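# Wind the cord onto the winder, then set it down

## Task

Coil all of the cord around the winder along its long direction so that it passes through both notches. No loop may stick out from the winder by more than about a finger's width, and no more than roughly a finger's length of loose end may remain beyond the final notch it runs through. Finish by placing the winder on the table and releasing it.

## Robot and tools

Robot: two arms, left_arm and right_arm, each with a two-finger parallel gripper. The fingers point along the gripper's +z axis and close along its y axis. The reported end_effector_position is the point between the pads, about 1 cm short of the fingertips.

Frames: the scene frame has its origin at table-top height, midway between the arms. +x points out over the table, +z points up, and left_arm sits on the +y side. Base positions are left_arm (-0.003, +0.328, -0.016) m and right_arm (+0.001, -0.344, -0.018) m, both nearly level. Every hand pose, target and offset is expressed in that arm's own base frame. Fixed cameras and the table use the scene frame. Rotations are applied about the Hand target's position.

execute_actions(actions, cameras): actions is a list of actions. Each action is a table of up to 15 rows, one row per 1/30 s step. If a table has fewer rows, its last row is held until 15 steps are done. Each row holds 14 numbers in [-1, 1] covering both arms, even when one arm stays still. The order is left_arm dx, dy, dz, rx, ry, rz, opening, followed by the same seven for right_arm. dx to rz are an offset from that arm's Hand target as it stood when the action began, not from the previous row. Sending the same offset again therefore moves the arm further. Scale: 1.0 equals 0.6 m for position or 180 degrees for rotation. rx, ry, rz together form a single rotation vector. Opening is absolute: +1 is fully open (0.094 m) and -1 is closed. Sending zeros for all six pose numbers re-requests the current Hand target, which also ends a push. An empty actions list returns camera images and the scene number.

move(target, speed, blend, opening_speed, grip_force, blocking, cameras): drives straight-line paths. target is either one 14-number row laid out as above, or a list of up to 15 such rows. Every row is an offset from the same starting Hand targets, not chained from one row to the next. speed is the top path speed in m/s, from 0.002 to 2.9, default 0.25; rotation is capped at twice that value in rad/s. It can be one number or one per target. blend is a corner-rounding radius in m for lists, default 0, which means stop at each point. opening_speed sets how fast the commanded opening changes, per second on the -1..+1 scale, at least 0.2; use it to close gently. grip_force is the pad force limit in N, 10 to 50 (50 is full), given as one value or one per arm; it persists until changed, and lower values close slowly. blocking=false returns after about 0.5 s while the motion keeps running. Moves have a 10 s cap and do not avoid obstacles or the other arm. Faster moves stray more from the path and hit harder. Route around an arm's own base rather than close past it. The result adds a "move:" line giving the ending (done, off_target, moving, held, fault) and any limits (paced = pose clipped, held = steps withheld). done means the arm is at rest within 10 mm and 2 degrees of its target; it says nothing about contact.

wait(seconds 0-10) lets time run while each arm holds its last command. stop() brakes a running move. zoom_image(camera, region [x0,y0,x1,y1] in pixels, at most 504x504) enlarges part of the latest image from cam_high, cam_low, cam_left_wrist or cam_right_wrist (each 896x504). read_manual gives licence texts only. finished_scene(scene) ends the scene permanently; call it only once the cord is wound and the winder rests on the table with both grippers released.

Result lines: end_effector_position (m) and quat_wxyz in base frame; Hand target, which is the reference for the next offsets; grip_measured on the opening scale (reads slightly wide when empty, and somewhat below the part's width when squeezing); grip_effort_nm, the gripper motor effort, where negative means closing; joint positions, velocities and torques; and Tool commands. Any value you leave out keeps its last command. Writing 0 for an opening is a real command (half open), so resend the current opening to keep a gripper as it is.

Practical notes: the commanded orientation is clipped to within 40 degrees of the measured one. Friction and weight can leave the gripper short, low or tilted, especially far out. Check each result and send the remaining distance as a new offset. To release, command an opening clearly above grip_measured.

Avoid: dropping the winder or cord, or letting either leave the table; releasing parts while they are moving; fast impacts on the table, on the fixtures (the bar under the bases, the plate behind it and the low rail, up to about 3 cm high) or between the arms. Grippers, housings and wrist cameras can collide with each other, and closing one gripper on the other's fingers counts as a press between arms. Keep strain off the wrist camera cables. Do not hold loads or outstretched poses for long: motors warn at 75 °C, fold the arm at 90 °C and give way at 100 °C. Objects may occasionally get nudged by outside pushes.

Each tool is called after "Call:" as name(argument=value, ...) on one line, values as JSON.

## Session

Call:
execute_actions(actions=[], cameras=["cam_high", "cam_low"])

Scene clock: 0.00 s.
left_arm: end_effector_position=(+0.3847, +0.0180, +0.1375) grip_measured=+1.000 grip_effort_nm=n/a end_effector_quat_wxyz=(+0.682, -0.054, +0.729, +0.026) | right_arm: end_effector_position=(+0.3715, -0.0241, +0.1501) grip_measured=+1.000 grip_effort_nm=n/a end_effector_quat_wxyz=(+0.702, +0.089, +0.703, -0.077)
Joint positions: left_arm=[-0.007 1.573 0.248 1.257 -0.119 -0.045 0.094] | right_arm=[0.081 1.563 0.208 1.352 0.316 0.019 0.094]
Joint velocities: within noise
Joint torques (N m): no reading
Heat: left arm: 34 °C; right arm: 29 °C.
Hand target: left_arm +0.3862, +0.0171, +0.1438; +0.689, -0.053, +0.722, +0.024 | right_arm +0.3734, -0.0250, +0.1577; +0.710, +0.092, +0.694, -0.076
Tool commands: left_gripper/opening=+1.0 right_gripper/opening=+1.0
Images, in order (width x height): cam_high 896x504, cam_low 896x504.

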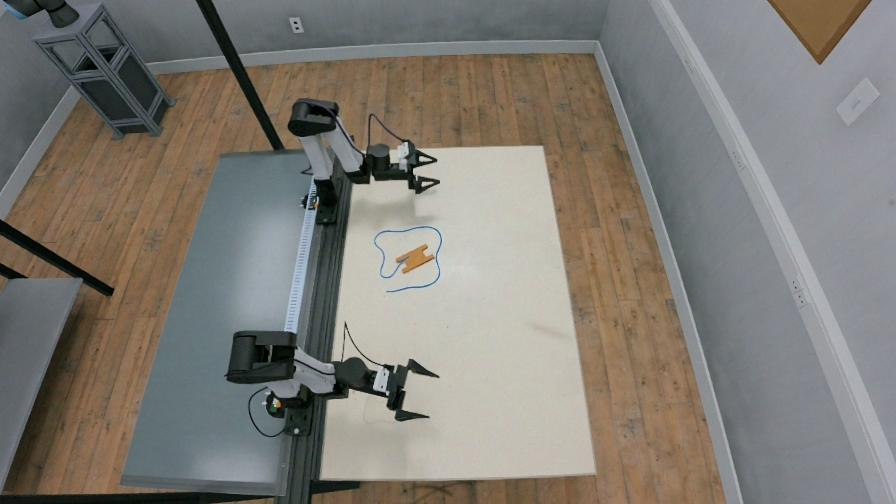

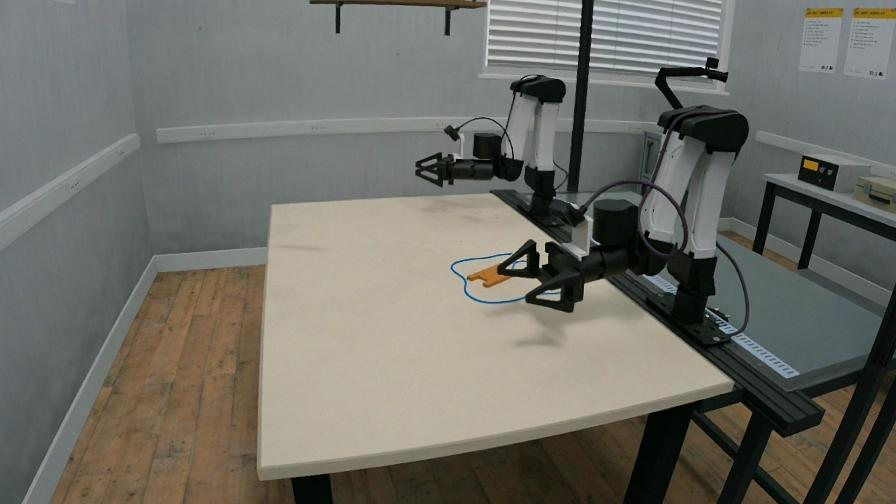

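Call:
zoom_image(camera="cam_high", region=[360, 210, 460, 300])

Scaled by 5.040 from the camera's 896x504 image, which has a finer 1280x720 frame.

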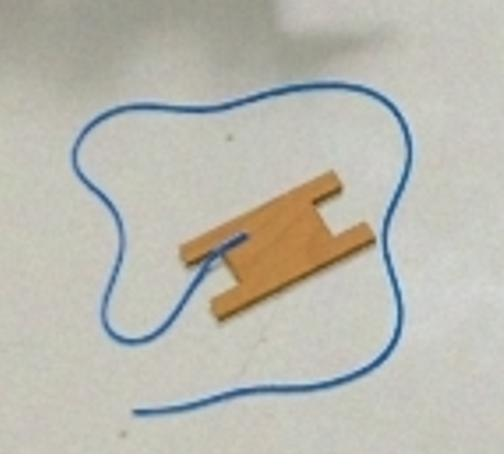

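Call:
move(target=[-0.0648, -0.3578, -0.0313, -0.1341, 0.4613, 0.0985, -0.3, -0.1528, 0.5018, 0.0122, -0.449, -0.346, 0.4311, -0.3], speed=0.4, cameras=["cam_left_wrist", "cam_right_wrist"])

Scene clock: 17.17 s.
left_arm: end_effector_position=(+0.3443, -0.1907, +0.1234) grip_measured=-0.298 grip_effort_nm=-0.04 end_effector_quat_wxyz=(+0.007, -0.255, +0.967, +0.017) | right_arm: end_effector_position=(+0.2800, +0.2730, +0.1470) grip_measured=-0.299 grip_effort_nm=-0.08 end_effector_quat_wxyz=(+0.701, -0.713, +0.028, +0.013)
Joint positions: left_arm=[-0.521 2.068 1.93 -1.446 -0.034 -1.037 0.033] | right_arm=[0.344 1.829 0.57 1.208 -1.206 -1.561 0.033]
Joint torques (N m): left_arm=[-0.36 -10.21 8.36 0.28 0.19 -0.15] | right_arm=[0.01 -9.74 9.09 1.11 -0.32 0.14]
Heat: left arm: 36 °C; right arm: 30 °C.
Hand target: left_arm +0.3473, -0.1975, +0.1250; +0.008, -0.255, +0.967, +0.011 | right_arm +0.2817, +0.2761, +0.1650; +0.707, -0.707, +0.000, +0.000
Off the commanded pose: left_arm 0.008 m, 1 deg | right_arm 0.018 m, 4 deg.
move: off_target (right_arm)
camera_calibration:
cam_left_wrist: T_world_to_cam=[[0.354692, -0.929815, -0.0981755, -0.274216], [-0.705997, -0.335186, 0.623874, 0.114772], [-0.612994, -0.151971, -0.775334, 0.400509], [0, 0, 0, 1]] pos_world=[0.4238, -0.155635, 0.212004]
cam_right_wrist: T_world_to_cam=[[0.19683, 0.0584697, 0.978693, -0.203194], [0.739778, -0.663945, -0.109114, 0.00396613], [0.643418, 0.745492, -0.173939, -0.235993], [0, 0, 0, 1]] pos_world=[0.188903, 0.190445, 0.158249]
Images, in order (width x height): cam_left_wrist 896x504, cam_right_wrist 896x504.

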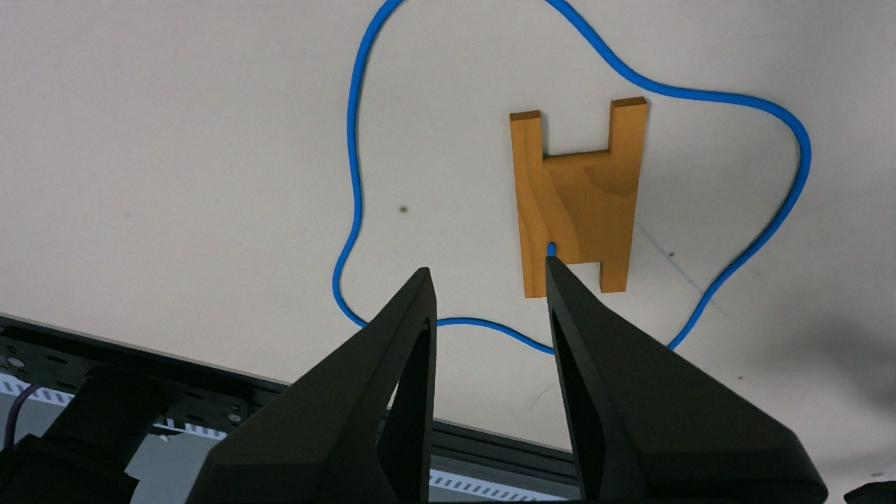

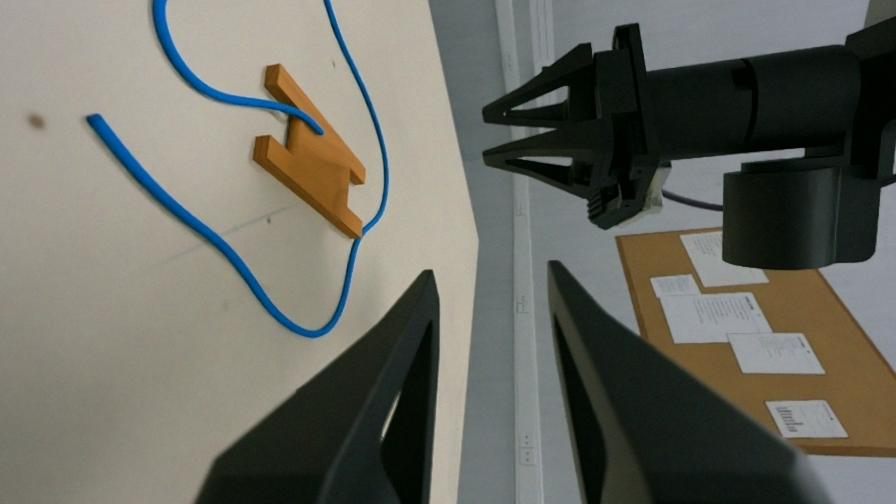

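Call:
zoom_image(camera="cam_left_wrist", region=[490, 85, 670, 310])

Scaled by 2.240 from the camera's 896x504 image, which has a finer 1280x720 frame.

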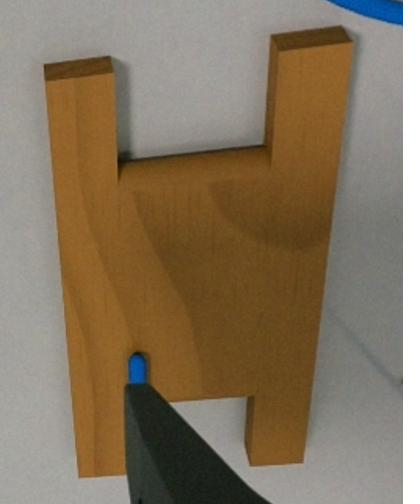

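Call:
move(target=[0.0045, -0.0187, -0.125, 0, 0, 0, -0.3, 0, 0, 0, 0, 0, 0, -0.3], speed=0.15, cameras=["cam_left_wrist"])

Call:
zoom_image(camera="cam_left_wrist", region=[400, 100, 640, 340])

Scene clock: 20.27 s.
left_arm: end_effector_position=(+0.3527, -0.2051, +0.0569) grip_measured=-0.298 grip_effort_nm=-0.04 end_effector_quat_wxyz=(+0.013, -0.256, +0.967, +0.010) | right_arm: end_effector_position=(+0.2799, +0.2730, +0.1465) grip_measured=-0.299 grip_effort_nm=-0.08 end_effector_quat_wxyz=(+0.700, -0.713, +0.028, +0.013)
Joint positions: left_arm=[-0.541 2.118 1.742 -1.191 -0.033 -1.058 0.033] | right_arm=[0.344 1.829 0.57 1.205 -1.206 -1.563 0.033]
Joint torques (N m): left_arm=[-0.36 -11.47 4.78 0.49 0.17 -0.14] | right_arm=[0.01 -9.83 9.09 1.13 -0.32 0.14]
Heat: left arm: 37 °C; right arm: 31 °C.
Hand target: left_arm +0.3501, -0.2087, +0.0501; +0.008, -0.255, +0.967, +0.011 | right_arm +0.2817, +0.2761, +0.1650; +0.707, -0.707, +0.000, +0.000
Off the commanded pose: left_arm 0.008 m, 1 deg | right_arm 0.019 m, 4 deg.
move: off_target (right_arm)
camera_calibration:
cam_left_wrist: T_world_to_cam=[[0.356712, -0.930425, -0.0840542, -0.298894], [-0.714379, -0.329645, 0.617249, 0.161803], [-0.602013, -0.160134, -0.782265, 0.346684], [0, 0, 0, 1]] pos_world=[0.430916, -0.169246, 0.146202]
Images, in order (width x height): cam_left_wrist 896x504.

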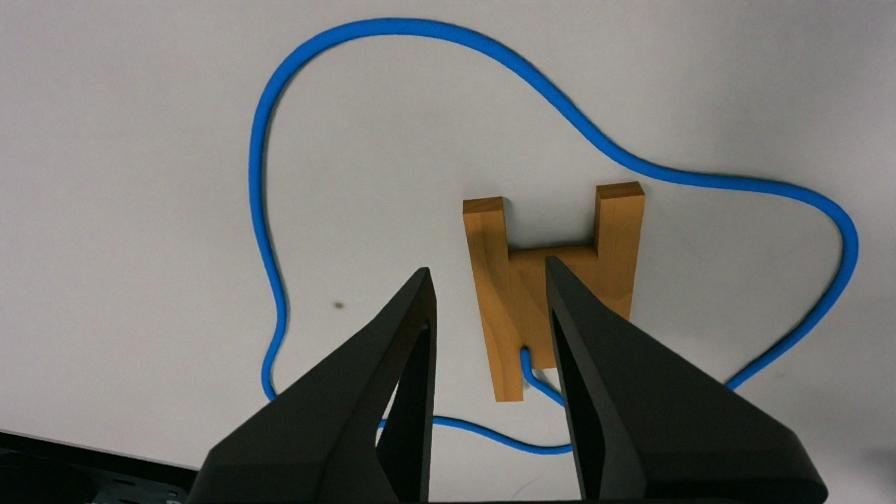

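Scaled by 2.100 from the camera's 896x504 image, which has a finer 1280x720 frame.

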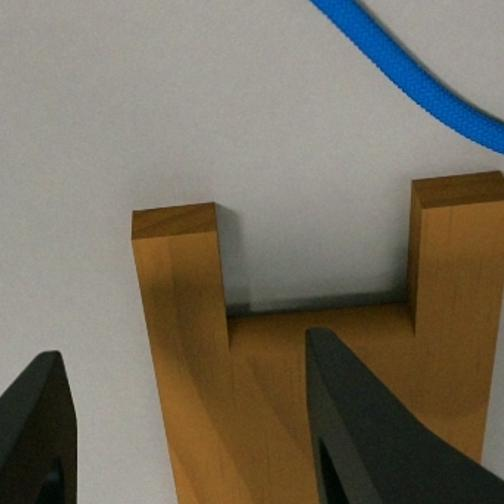

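Call:
move(target=[-0.0092, 0.0033, -0.0518, 0, 0, 0, -0.3, 0, 0, 0, 0, 0, 0, -0.3], speed=0.1, cameras=["cam_left_wrist"])

Call:
zoom_image(camera="cam_left_wrist", region=[380, 180, 620, 420])

Scene clock: 22.60 s.
left_arm: end_effector_position=(+0.3492, -0.2030, +0.0280) grip_measured=-0.298 grip_effort_nm=-0.04 end_effector_quat_wxyz=(+0.015, -0.257, +0.966, +0.008) | right_arm: end_effector_position=(+0.2799, +0.2730, +0.1465) grip_measured=-0.299 grip_effort_nm=-0.08 end_effector_quat_wxyz=(+0.700, -0.713, +0.028, +0.013)
Joint positions: left_arm=[-0.541 2.118 1.625 -1.068 -0.033 -1.06 0.033] | right_arm=[0.344 1.829 0.57 1.205 -1.206 -1.563 0.033]
Joint torques (N m): left_arm=[-0.61 -10.86 4.45 0.52 0.17 -0.15] | right_arm=[0.01 -9.83 9.1 1.13 -0.32 0.15]
Heat: left arm: 38 °C; right arm: 32 °C.
Hand target: left_arm +0.3446, -0.2068, +0.0190; +0.008, -0.255, +0.967, +0.011 | right_arm +0.2817, +0.2761, +0.1650; +0.707, -0.707, +0.000, +0.000
Off the commanded pose: left_arm 0.011 m, 1 deg | right_arm 0.019 m, 4 deg.
move: off_target (left_arm, right_arm)
camera_calibration:
cam_left_wrist: T_world_to_cam=[[0.359586, -0.929772, -0.0788816, -0.299142], [-0.717022, -0.329423, 0.614296, 0.178839], [-0.597141, -0.164333, -0.785123, 0.319897], [0, 0, 0, 1]] pos_world=[0.426823, -0.16665, 0.117702]
Images, in order (width x height): cam_left_wrist 896x504.

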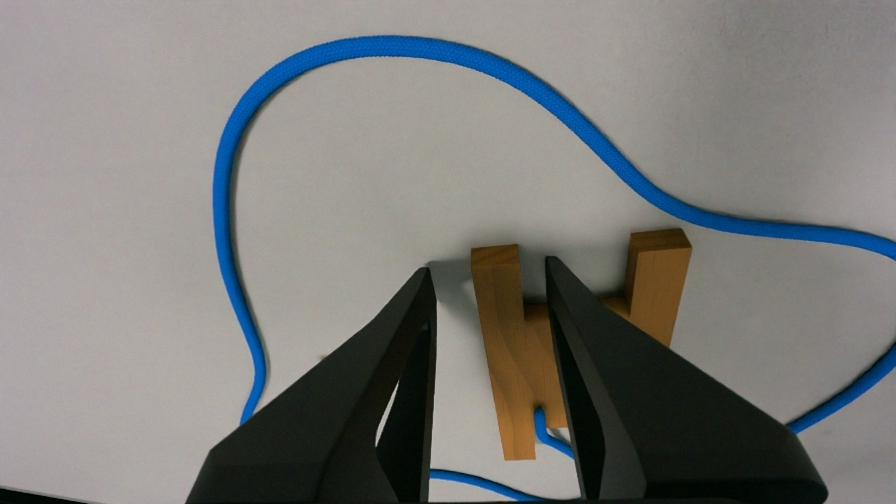

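Scaled by 2.100 from the camera's 896x504 image, which has a finer 1280x720 frame.

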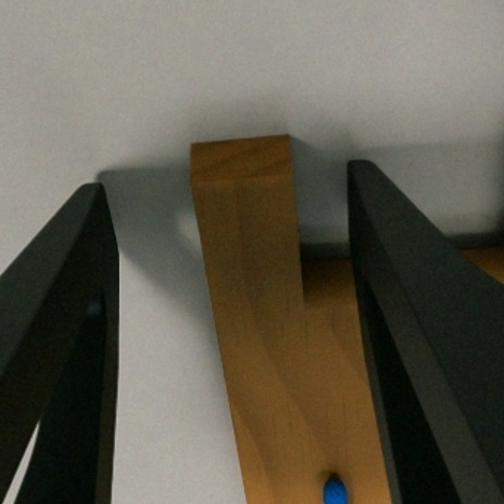

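Call:
move(target=[[0, 0, -0.0075, 0, 0, 0, -0.3, 0, 0, 0, 0, 0, 0, -0.3], [0, 0, -0.0075, 0, 0, 0, -0.97, 0, 0, 0, 0, 0, 0, -0.3]], speed=0.06, grip_force=30, cameras=["cam_left_wrist"])

Call:
zoom_image(camera="cam_left_wrist", region=[380, 180, 620, 420])

Scene clock: 25.50 s.
left_arm: end_effector_position=(+0.3498, -0.2044, +0.0256) grip_measured=-0.733 grip_effort_nm=-0.57 end_effector_quat_wxyz=(+0.018, -0.256, +0.966, +0.005) | right_arm: end_effector_position=(+0.2799, +0.2730, +0.1465) grip_measured=-0.299 grip_effort_nm=-0.08 end_effector_quat_wxyz=(+0.700, -0.713, +0.028, +0.013)
Joint positions: left_arm=[-0.543 2.118 1.615 -1.051 -0.033 -1.061 0.013] | right_arm=[0.344 1.829 0.57 1.205 -1.206 -1.563 0.033]
Joint torques (N m): left_arm=[-0.46 -10.39 4.42 0.52 0.17 -0.14] | right_arm=[0.01 -9.83 9.09 1.13 -0.32 0.15]
Heat: left arm: 38 °C; right arm: 33 °C.
Hand target: left_arm +0.3445, -0.2068, +0.0145; +0.008, -0.255, +0.967, +0.011 | right_arm +0.2817, +0.2761, +0.1650; +0.707, -0.707, +0.000, +0.000
Off the commanded pose: left_arm 0.012 m, 1 deg | right_arm 0.019 m, 4 deg.
grip_force (N): 30, 30
move: off_target (left_arm, right_arm); target 2's new opening was sent with left_arm's hand 0.013 m and 1 deg from that target
camera_calibration:
cam_left_wrist: T_world_to_cam=[[0.358643, -0.930607, -0.0731197, -0.300775], [-0.721337, -0.326006, 0.611059, 0.182632], [-0.592493, -0.166408, -0.788201, 0.316154], [0, 0, 0, 1]] pos_world=[0.426929, -0.167754, 0.115601]
Images, in order (width x height): cam_left_wrist 896x504.

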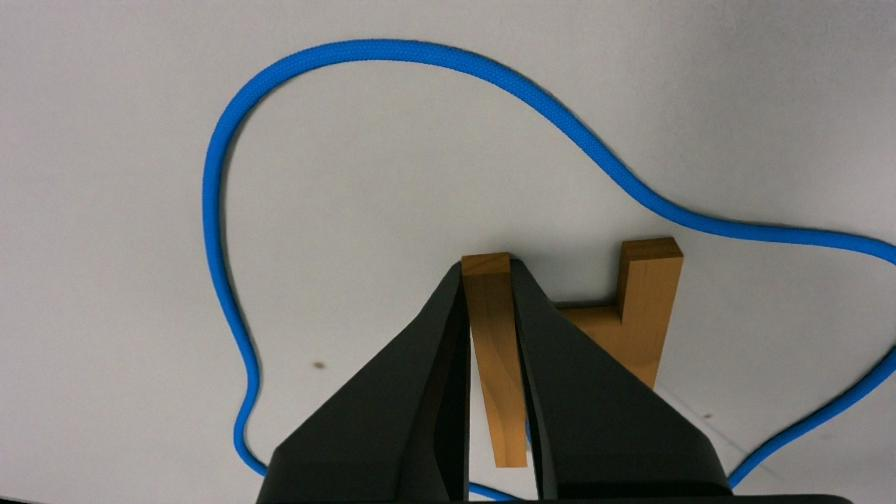

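Scaled by 2.100 from the camera's 896x504 image, which has a finer 1280x720 frame.

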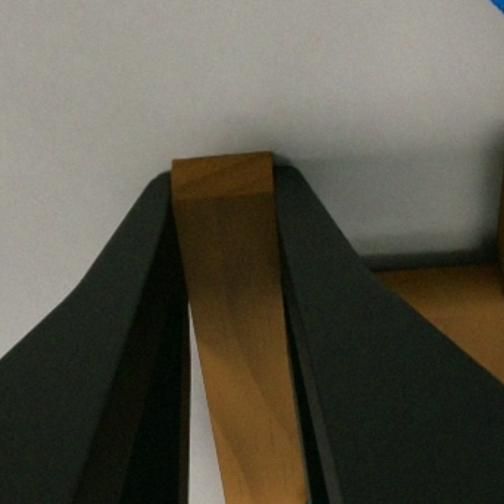

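Call:
move(target=[[0, 0, 0.1, 0, 0, 0, -0.97, 0, 0, 0, 0, 0, 0, -0.3], [-0.032, -0.011, 0.2208, 0.0015, 0.004, -0.1601, -0.97, 0, 0, 0, 0, 0, 0, -0.3]], speed=0.2, blend=0.02, cameras=["cam_left_wrist", "cam_right_wrist"])

Scene clock: 29.37 s.
left_arm: end_effector_position=(+0.3232, -0.2071, +0.1229) grip_measured=-0.734 grip_effort_nm=-0.62 end_effector_quat_wxyz=(-0.022, -0.013, +0.999, +0.034) | right_arm: end_effector_position=(+0.2799, +0.2730, +0.1465) grip_measured=-0.299 grip_effort_nm=-0.08 end_effector_quat_wxyz=(+0.700, -0.713, +0.028, +0.013)
Joint positions: left_arm=[-0.585 2.093 1.963 -1.516 -0.033 -0.611 0.013] | right_arm=[0.344 1.829 0.57 1.205 -1.206 -1.563 0.033]
Joint torques (N m): left_arm=[-0.29 -16.42 8.31 0.17 0.19 0.03] | right_arm=[0.01 -9.83 9.09 1.13 -0.32 0.15]
Heat: left arm: 40 °C; right arm: 34 °C.
Hand target: left_arm +0.3253, -0.2134, +0.1469; +0.005, -0.006, +1.000, +0.013 | right_arm +0.2817, +0.2761, +0.1650; +0.707, -0.707, +0.000, +0.000
Off the commanded pose: left_arm 0.025 m, 4 deg | right_arm 0.019 m, 4 deg.
grip_force (N): 30, 30
move: off_target (left_arm, right_arm)
camera_calibration:
cam_left_wrist: T_world_to_cam=[[-0.131155, -0.983036, -0.128213, -0.132331], [-0.737714, 0.010383, 0.675034, 0.170133], [-0.662251, 0.183118, -0.726561, 0.464023], [0, 0, 0, 1]] pos_world=[0.415454, -0.216824, 0.205329]
cam_right_wrist: T_world_to_cam=[[0.197762, 0.0595138, 0.978442, -0.203233], [0.739684, -0.664049, -0.109113, 0.00397051], [0.64324, 0.745317, -0.175345, -0.235754], [0, 0, 0, 1]] pos_world=[0.188901, 0.190444, 0.157947]
Images, in order (width x height): cam_left_wrist 896x504, cam_right_wrist 896x504.

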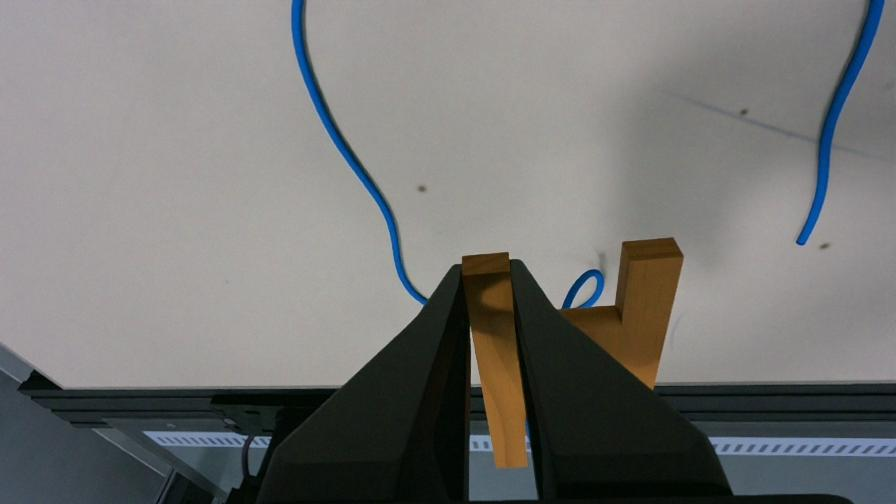

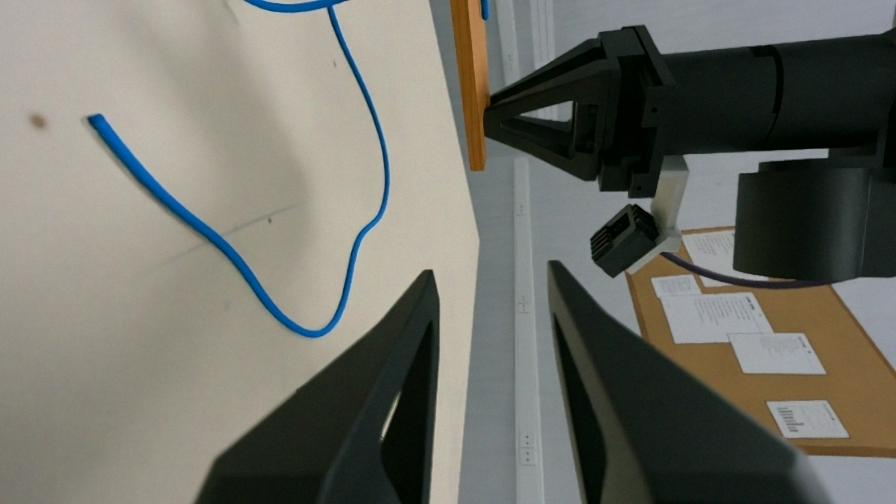

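Call:
move(target=[0, 0, 0, 0, 0, 0, -0.97, -0.0087, 0.1132, -0.0467, 0.034, 0.011, 0.012, -0.3], speed=0.2, cameras=["cam_right_wrist"])

Scene clock: 33.63 s.
left_arm: end_effector_position=(+0.3231, -0.2070, +0.1229) grip_measured=-0.734 grip_effort_nm=-0.62 end_effector_quat_wxyz=(-0.022, -0.012, +0.999, +0.035) | right_arm: end_effector_position=(+0.2700, +0.3416, +0.1243) grip_measured=-0.299 grip_effort_nm=-0.08 end_effector_quat_wxyz=(+0.720, -0.692, +0.016, +0.050)
Joint positions: left_arm=[-0.585 2.093 1.963 -1.516 -0.033 -0.61 0.013] | right_arm=[0.543 2.094 0.687 1.496 -1.071 -1.4 0.033]
Joint torques (N m): left_arm=[-0.34 -16.39 8.31 0.16 0.22 0] | right_arm=[-0.36 -7.42 7.46 1.81 0.07 0.3]
Heat: left arm: 43 °C; right arm: 34 °C.
Hand target: left_arm +0.3253, -0.2134, +0.1469; +0.005, -0.006, +1.000, +0.013 | right_arm +0.2764, +0.3441, +0.1369; +0.744, -0.668, -0.001, +0.026
Off the commanded pose: left_arm 0.025 m, 4 deg | right_arm 0.014 m, 5 deg.
joint sent to its limit (right arm) — joint 4 (wrist pitch), upper limit. The joint targets still meet the commanded pose.
grip_force (N): 30, 30
move: off_target (left_arm, right_arm)
camera_calibration:
cam_right_wrist: T_world_to_cam=[[0.229214, 0.013583, 0.973281, -0.175792], [0.77694, -0.604898, -0.174533, 0.0322647], [0.586365, 0.796187, -0.149205, -0.289678], [0, 0, 0, 1]] pos_world=[0.185083, 0.252542, 0.133505]
Images, in order (width x height): cam_right_wrist 896x504.

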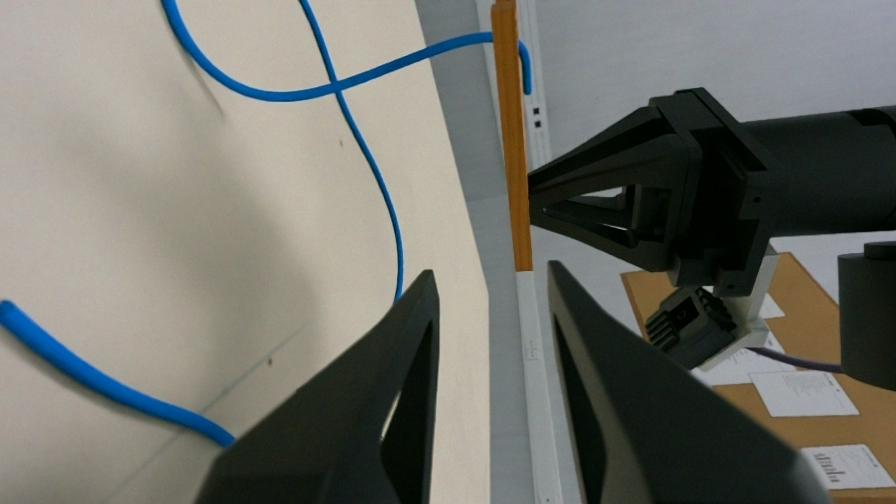

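Call:
move(target=[0, 0, 0, 0, 0, 0, -0.97, -0.0082, 0.1153, 0.0293, 0.011, -0.007, -0.008, -0.3], speed=0.15, cameras=["cam_right_wrist"])

Call:
zoom_image(camera="cam_right_wrist", region=[380, 80, 640, 340])

Scene clock: 37.90 s.
left_arm: end_effector_position=(+0.3231, -0.2070, +0.1229) grip_measured=-0.734 grip_effort_nm=-0.62 end_effector_quat_wxyz=(-0.022, -0.012, +0.999, +0.035) | right_arm: end_effector_position=(+0.2648, +0.4100, +0.1486) grip_measured=-0.299 grip_effort_nm=-0.08 end_effector_quat_wxyz=(+0.748, -0.663, +0.001, +0.020)
Joint positions: left_arm=[-0.585 2.093 1.963 -1.516 -0.033 -0.61 0.013] | right_arm=[0.723 2.149 0.843 1.495 -0.865 -1.398 0.033]
Joint torques (N m): left_arm=[-0.34 -16.44 8.35 0.17 0.19 0.01] | right_arm=[-0.47 -8.34 8.42 1.39 0.11 0.21]
Heat: left arm: 45 °C; right arm: 34 °C.
Hand target: left_arm +0.3253, -0.2134, +0.1469; +0.005, -0.006, +1.000, +0.013 | right_arm +0.2715, +0.4133, +0.1547; +0.755, -0.655, -0.001, +0.009
Off the commanded pose: left_arm 0.025 m, 4 deg | right_arm 0.009 m, 2 deg.
grip_force (N): 30, 30
move: off_target (left_arm)
camera_calibration:
cam_right_wrist: T_world_to_cam=[[0.169609, -0.0709058, 0.982957, -0.150137], [0.772001, -0.610409, -0.17724, 0.0860122], [0.612574, 0.788906, -0.0487913, -0.356389], [0, 0, 0, 1]] pos_world=[0.177378, 0.323015, 0.145435]
Images, in order (width x height): cam_right_wrist 896x504.

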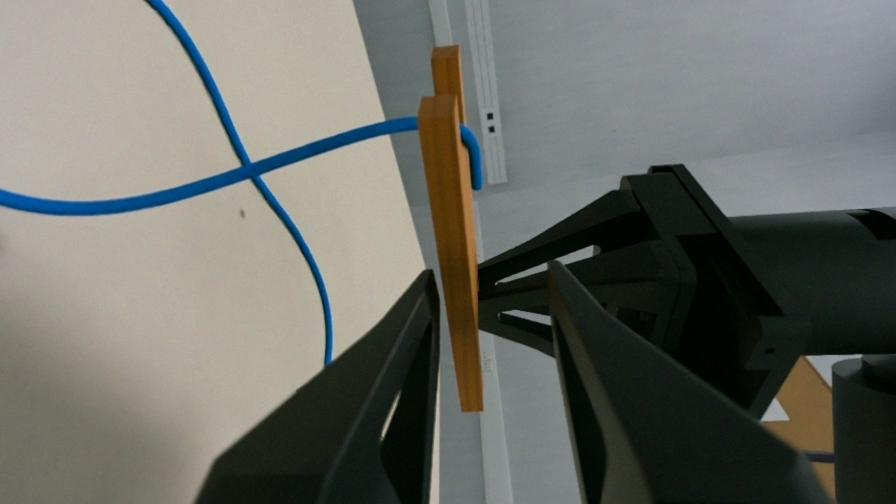

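Scaled by 1.938 from the camera's 896x504 image, which has a finer 1280x720 frame.

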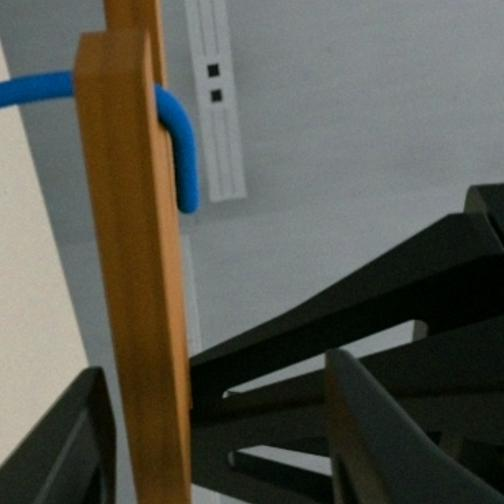

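Call:
move(target=[0, 0, 0, 0, 0, 0, -0.97, 0, 0, -0.0217, 0, 0, 0, -0.3], speed=0.1, cameras=["cam_right_wrist"])

Call:
zoom_image(camera="cam_right_wrist", region=[380, 80, 640, 340])

Scene clock: 39.37 s.
left_arm: end_effector_position=(+0.3231, -0.2070, +0.1229) grip_measured=-0.734 grip_effort_nm=-0.62 end_effector_quat_wxyz=(-0.022, -0.012, +0.999, +0.035) | right_arm: end_effector_position=(+0.2658, +0.4108, +0.1273) grip_measured=-0.299 grip_effort_nm=-0.08 end_effector_quat_wxyz=(+0.738, -0.674, +0.015, +0.032)
Joint positions: left_arm=[-0.585 2.093 1.963 -1.516 -0.033 -0.61 0.013] | right_arm=[0.723 2.197 0.843 1.496 -0.864 -1.398 0.033]
Joint torques (N m): left_arm=[-0.31 -16.42 8.31 0.17 0.2 0] | right_arm=[-0.47 -8.59 8.09 1.81 0.08 0.2]
Heat: left arm: 45 °C; right arm: 35 °C.
Hand target: left_arm +0.3253, -0.2134, +0.1469; +0.005, -0.006, +1.000, +0.013 | right_arm +0.2715, +0.4133, +0.1415; +0.755, -0.655, -0.001, +0.009
Off the commanded pose: left_arm 0.025 m, 4 deg | right_arm 0.016 m, 4 deg.
grip_force (N): 30, 30
move: off_target (left_arm, right_arm)
camera_calibration:
cam_right_wrist: T_world_to_cam=[[0.203899, -0.0409718, 0.978134, -0.150235], [0.765189, -0.616552, -0.185335, 0.0872522], [0.610664, 0.786248, -0.094363, -0.351217], [0, 0, 0, 1]] pos_world=[0.178344, 0.323784, 0.129979]
Images, in order (width x height): cam_right_wrist 896x504.

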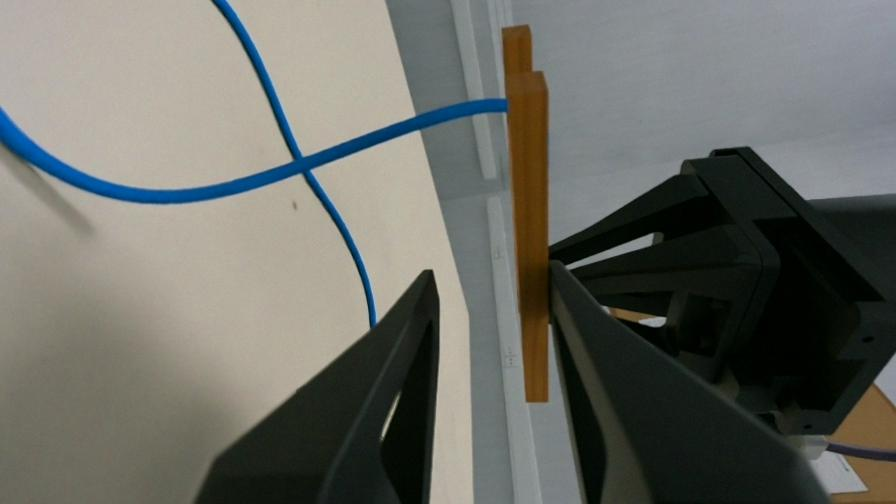

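Scaled by 1.938 from the camera's 896x504 image, which has a finer 1280x720 frame.

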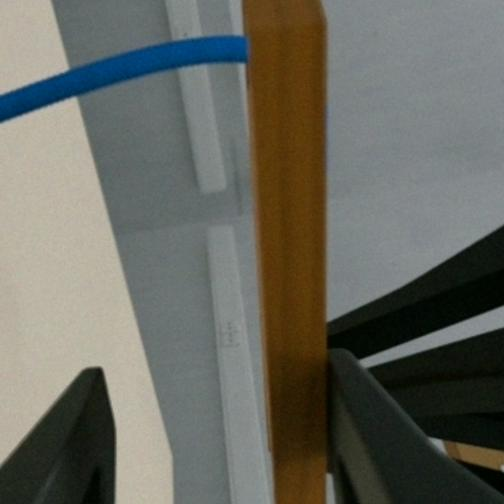

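Call:
move(target=[0, 0, 0, 0, 0, 0, -0.97, 0, 0, 0.0183, 0, 0, 0, -0.3], speed=0.05, cameras=["cam_right_wrist"])

Call:
zoom_image(camera="cam_right_wrist", region=[380, 80, 640, 340])

Scene clock: 40.47 s.
left_arm: end_effector_position=(+0.3231, -0.2070, +0.1229) grip_measured=-0.734 grip_effort_nm=-0.62 end_effector_quat_wxyz=(-0.022, -0.012, +0.999, +0.035) | right_arm: end_effector_position=(+0.2658, +0.4108, +0.1272) grip_measured=-0.299 grip_effort_nm=-0.08 end_effector_quat_wxyz=(+0.738, -0.674, +0.015, +0.032)
Joint positions: left_arm=[-0.585 2.093 1.963 -1.516 -0.033 -0.61 0.013] | right_arm=[0.723 2.197 0.843 1.495 -0.864 -1.398 0.033]
Joint torques (N m): left_arm=[-0.32 -16.44 8.34 0.17 0.19 0.01] | right_arm=[-0.46 -12.3 7.91 1.5 0.08 0.22]
Heat: left arm: 46 °C; right arm: 35 °C.
Hand target: left_arm +0.3253, -0.2134, +0.1469; +0.005, -0.006, +1.000, +0.013 | right_arm +0.2716, +0.4133, +0.1524; +0.755, -0.655, -0.001, +0.009
Off the commanded pose: left_arm 0.025 m, 4 deg | right_arm 0.026 m, 4 deg.
grip_force (N): 30, 30
move: off_target (left_arm, right_arm)
camera_calibration:
cam_right_wrist: T_world_to_cam=[[0.204473, -0.0404127, 0.978038, -0.150407], [0.765084, -0.616653, -0.185433, 0.0872979], [0.610604, 0.786197, -0.0951701, -0.351094], [0, 0, 0, 1]] pos_world=[0.178343, 0.323783, 0.129878]
Images, in order (width x height): cam_right_wrist 896x504.

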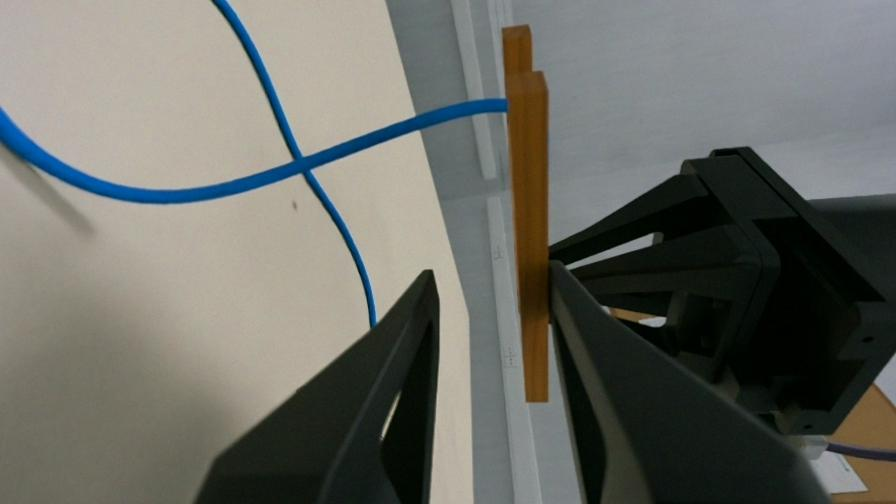

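Scaled by 1.938 from the camera's 896x504 image, which has a finer 1280x720 frame.

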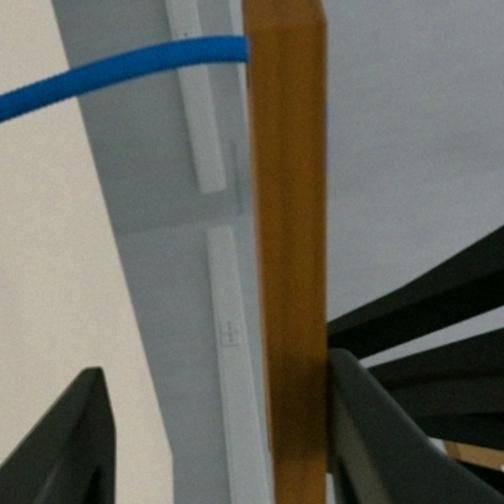

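Call:
move(target=[0, 0, 0, 0, 0, 0, -0.97, 0, 0, 0.0067, 0, 0, 0, -0.3], speed=0.05, cameras=["cam_right_wrist"])

Call:
zoom_image(camera="cam_right_wrist", region=[380, 80, 640, 340])

Scene clock: 41.60 s.
left_arm: end_effector_position=(+0.3231, -0.2070, +0.1229) grip_measured=-0.734 grip_effort_nm=-0.62 end_effector_quat_wxyz=(-0.022, -0.012, +0.999, +0.035) | right_arm: end_effector_position=(+0.2658, +0.4107, +0.1298) grip_measured=-0.299 grip_effort_nm=-0.08 end_effector_quat_wxyz=(+0.739, -0.673, +0.014, +0.031)
Joint positions: left_arm=[-0.585 2.093 1.963 -1.516 -0.033 -0.61 0.013] | right_arm=[0.723 2.191 0.843 1.495 -0.864 -1.398 0.033]
Joint torques (N m): left_arm=[-0.31 -16.42 8.35 0.17 0.2 0.02] | right_arm=[-0.44 -13.12 7.94 1.37 0.09 0.22]
Heat: left arm: 46 °C; right arm: 35 °C.
Hand target: left_arm +0.3253, -0.2134, +0.1469; +0.005, -0.006, +1.000, +0.013 | right_arm +0.2715, +0.4133, +0.1566; +0.755, -0.655, -0.001, +0.009
Off the commanded pose: left_arm 0.025 m, 4 deg | right_arm 0.027 m, 4 deg.
grip_force (N): 30, 30
move: off_target (left_arm, right_arm)
camera_calibration:
cam_right_wrist: T_world_to_cam=[[0.200556, -0.0438725, 0.978699, -0.150623], [0.765796, -0.616036, -0.184543, 0.08724], [0.611011, 0.786495, -0.0899524, -0.351626], [0, 0, 0, 1]] pos_world=[0.178248, 0.323687, 0.131884]
Images, in order (width x height): cam_right_wrist 896x504.

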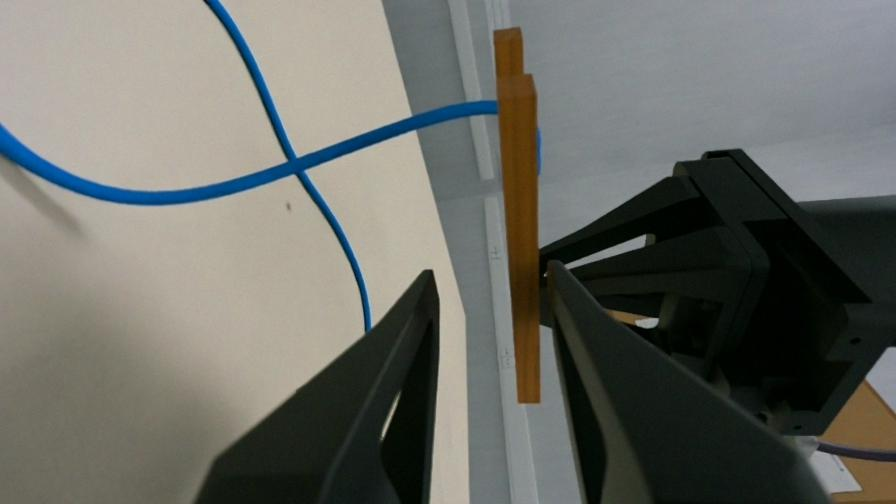

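Scaled by 1.938 from the camera's 896x504 image, which has a finer 1280x720 frame.

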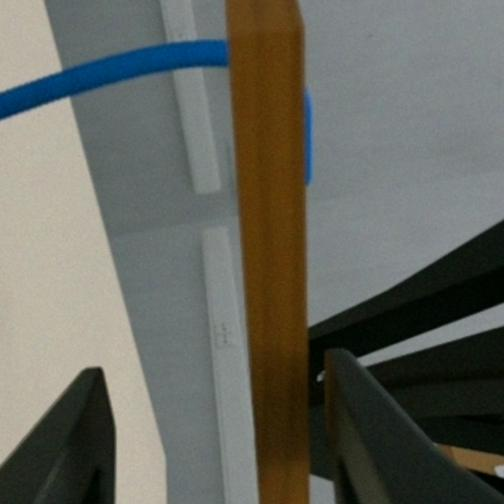

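Call:
move(target=[0, 0, 0, 0, 0, 0, -0.97, 0, 0, 0.0175, 0, 0, 0, -0.3], speed=0.05, cameras=["cam_right_wrist"])

Call:
zoom_image(camera="cam_right_wrist", region=[380, 80, 640, 340])

Scene clock: 42.83 s.
left_arm: end_effector_position=(+0.3231, -0.2070, +0.1229) grip_measured=-0.734 grip_effort_nm=-0.62 end_effector_quat_wxyz=(-0.022, -0.012, +0.999, +0.035) | right_arm: end_effector_position=(+0.2658, +0.4107, +0.1416) grip_measured=-0.299 grip_effort_nm=-0.08 end_effector_quat_wxyz=(+0.741, -0.671, +0.011, +0.028)
Joint positions: left_arm=[-0.585 2.093 1.963 -1.516 -0.033 -0.61 0.013] | right_arm=[0.723 2.152 0.843 1.464 -0.864 -1.398 0.033]
Joint torques (N m): left_arm=[-0.4 -16.43 8.32 0.15 0.2 0.01] | right_arm=[-0.46 -12.94 8.32 1.28 0.09 0.23]
Heat: left arm: 47 °C; right arm: 35 °C.
Hand target: left_arm +0.3253, -0.2134, +0.1469; +0.005, -0.006, +1.000, +0.013 | right_arm +0.2715, +0.4133, +0.1670; +0.755, -0.655, -0.001, +0.009
Off the commanded pose: left_arm 0.025 m, 4 deg | right_arm 0.026 m, 4 deg.
grip_force (N): 30, 30
move: off_target (left_arm, right_arm)
camera_calibration:
cam_right_wrist: T_world_to_cam=[[0.194416, -0.0493254, 0.979678, -0.158386], [0.766937, -0.615027, -0.183164, 0.0884883], [0.611563, 0.786962, -0.0817419, -0.352091], [0, 0, 0, 1]] pos_world=[0.178254, 0.323693, 0.142594]
Images, in order (width x height): cam_right_wrist 896x504.

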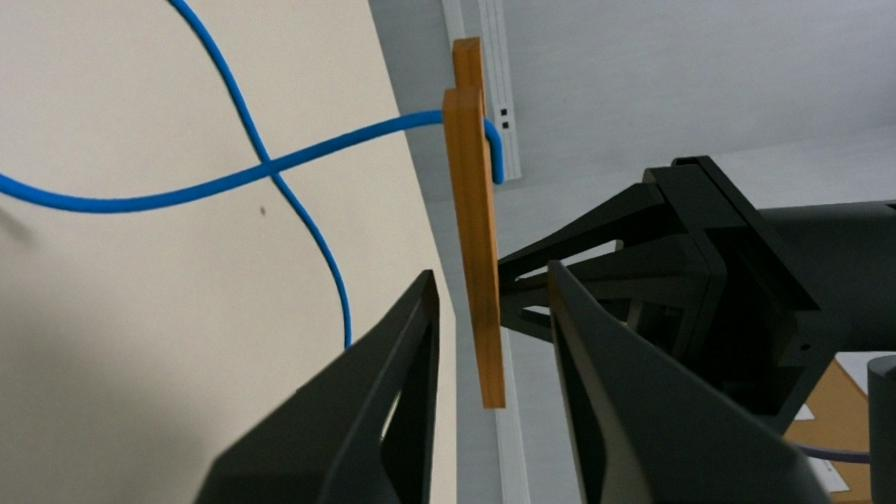

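Scaled by 1.938 from the camera's 896x504 image, which has a finer 1280x720 frame.

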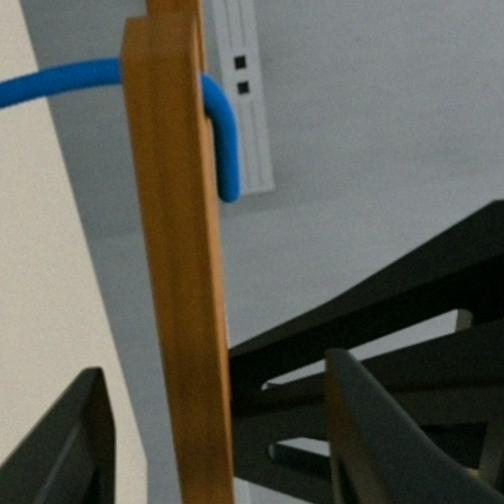

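Call:
move(target=[0, 0, 0, 0, 0, 0, -0.97, 0, 0, 0, 0, 0, 0, -0.97], speed=0.05, cameras=["cam_right_wrist"])

Call:
zoom_image(camera="cam_right_wrist", region=[380, 30, 640, 340])

Scene clock: 45.03 s.
left_arm: end_effector_position=(+0.3231, -0.2070, +0.1229) grip_measured=-0.734 grip_effort_nm=-0.62 end_effector_quat_wxyz=(-0.022, -0.012, +0.999, +0.035) | right_arm: end_effector_position=(+0.2661, +0.4110, +0.1394) grip_measured=-0.836 grip_effort_nm=-0.63 end_effector_quat_wxyz=(+0.738, -0.673, +0.015, +0.031)
Joint positions: left_arm=[-0.585 2.093 1.963 -1.516 -0.033 -0.61 0.013] | right_arm=[0.723 2.152 0.843 1.453 -0.864 -1.398 0.008]
Joint torques (N m): left_arm=[-0.34 -16.39 8.32 0.17 0.2 0] | right_arm=[-0.44 -12.96 8.28 1.4 0.08 0.22]
Heat: left arm: 48 °C; right arm: 36 °C.
Hand target: left_arm +0.3253, -0.2134, +0.1469; +0.005, -0.006, +1.000, +0.013 | right_arm +0.2716, +0.4133, +0.1670; +0.755, -0.655, -0.001, +0.009
Off the commanded pose: left_arm 0.025 m, 4 deg | right_arm 0.028 m, 4 deg.
grip_force (N): 30, 30
move: off_target (left_arm, right_arm)
camera_calibration:
cam_right_wrist: T_world_to_cam=[[0.203048, -0.0417763, 0.978277, -0.161516], [0.76509, -0.616735, -0.185136, 0.0894765], [0.611072, 0.786061, -0.0932641, -0.350544], [0, 0, 0, 1]] pos_world=[0.178545, 0.323985, 0.14188]
Images, in order (width x height): cam_right_wrist 896x504.

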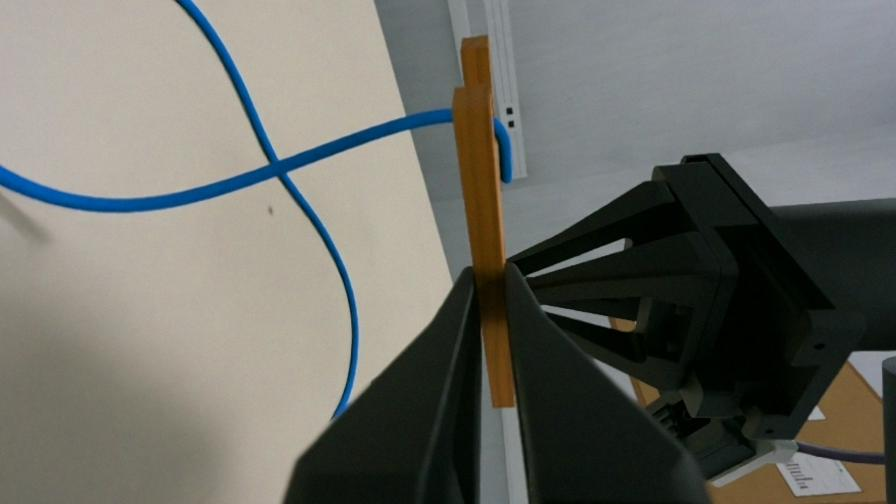

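Scaled by 1.626 from the camera's 896x504 image, which has a finer 1280x720 frame.

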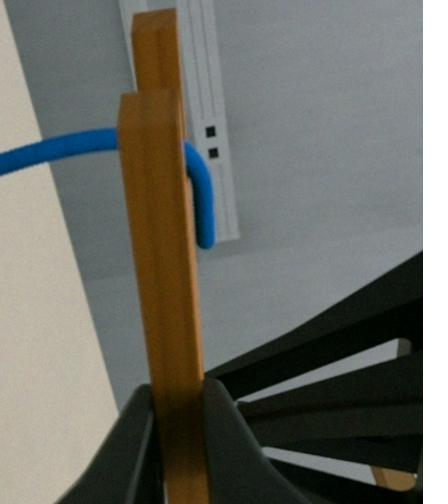

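Call:
move(target=[[0, 0, 0, 0, 0, 0, -0.3, 0, 0, 0, 0, 0, 0, -0.97], [0, 0.01, 0.14, 0, 0, 0, -0.3, 0, 0, 0, 0, 0, 0, -0.97]], speed=0.15, cameras=["cam_right_wrist", "cam_left_wrist"])

Scene clock: 48.80 s.
left_arm: end_effector_position=(+0.3245, -0.2079, +0.2152) grip_measured=-0.302 grip_effort_nm=0.13 end_effector_quat_wxyz=(+0.080, -0.006, +0.996, -0.034) | right_arm: end_effector_position=(+0.2661, +0.4110, +0.1394) grip_measured=-0.837 grip_effort_nm=-0.66 end_effector_quat_wxyz=(+0.738, -0.673, +0.015, +0.031)
Joint positions: left_arm=[-0.585 1.922 2.081 -1.559 -0.033 -0.594 0.033] | right_arm=[0.723 2.152 0.843 1.453 -0.864 -1.398 0.008]
Joint torques (N m): left_arm=[0.72 -12.6 7.6 0.75 0.19 0.03] | right_arm=[-0.46 -12.96 8.28 1.4 0.08 0.22]
Heat: left arm: 49 °C; right arm: 37 °C.
Hand target: left_arm +0.3254, -0.2074, +0.2309; +0.005, -0.006, +1.000, +0.013 | right_arm +0.2715, +0.4133, +0.1670; +0.755, -0.655, -0.001, +0.009
Off the commanded pose: left_arm 0.016 m, 10 deg | right_arm 0.028 m, 4 deg.
joint sent to its limit (left arm) — joint 4 (wrist pitch), lower limit. The joint targets are off in orientation, not in position.
grip_force (N): 30, 30
move: off_target (left_arm, right_arm)
camera_calibration:
cam_left_wrist: T_world_to_cam=[[-0.133117, -0.990855, -0.0220396, -0.145062], [-0.857995, 0.10408, 0.503003, 0.204325], [-0.496109, 0.0858682, -0.864004, 0.487552], [0, 0, 0, 1]] pos_world=[0.397878, -0.206867, 0.315273]
cam_right_wrist: T_world_to_cam=[[0.203048, -0.0417763, 0.978277, -0.161516], [0.76509, -0.616735, -0.185136, 0.0894765], [0.611072, 0.786061, -0.0932641, -0.350544], [0, 0, 0, 1]] pos_world=[0.178545, 0.323985, 0.14188]
Images, in order (width x height): cam_left_wrist 896x504, cam_right_wrist 896x504.

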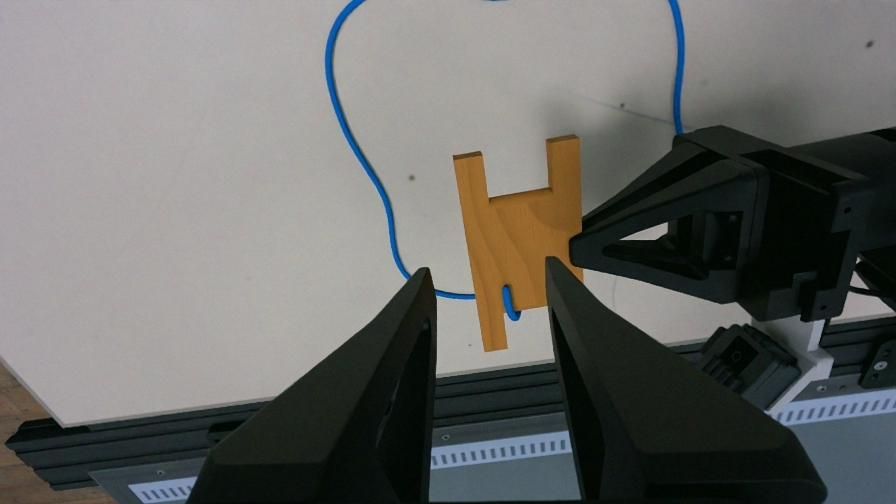

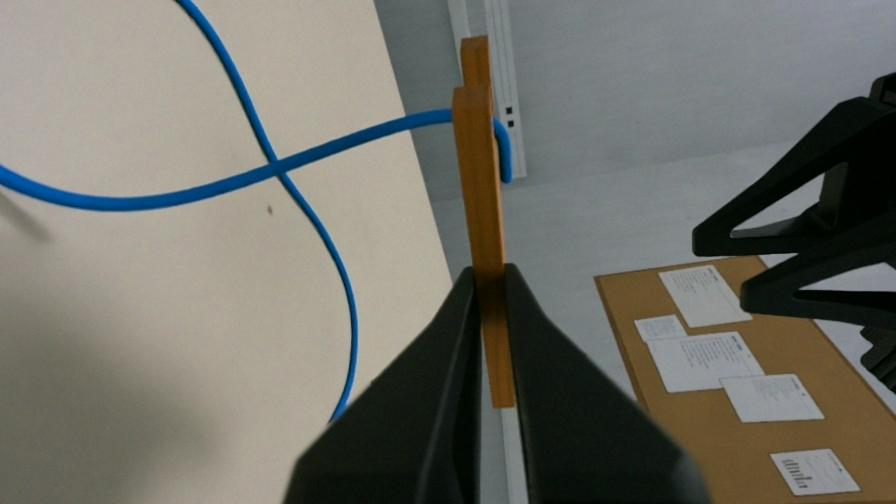

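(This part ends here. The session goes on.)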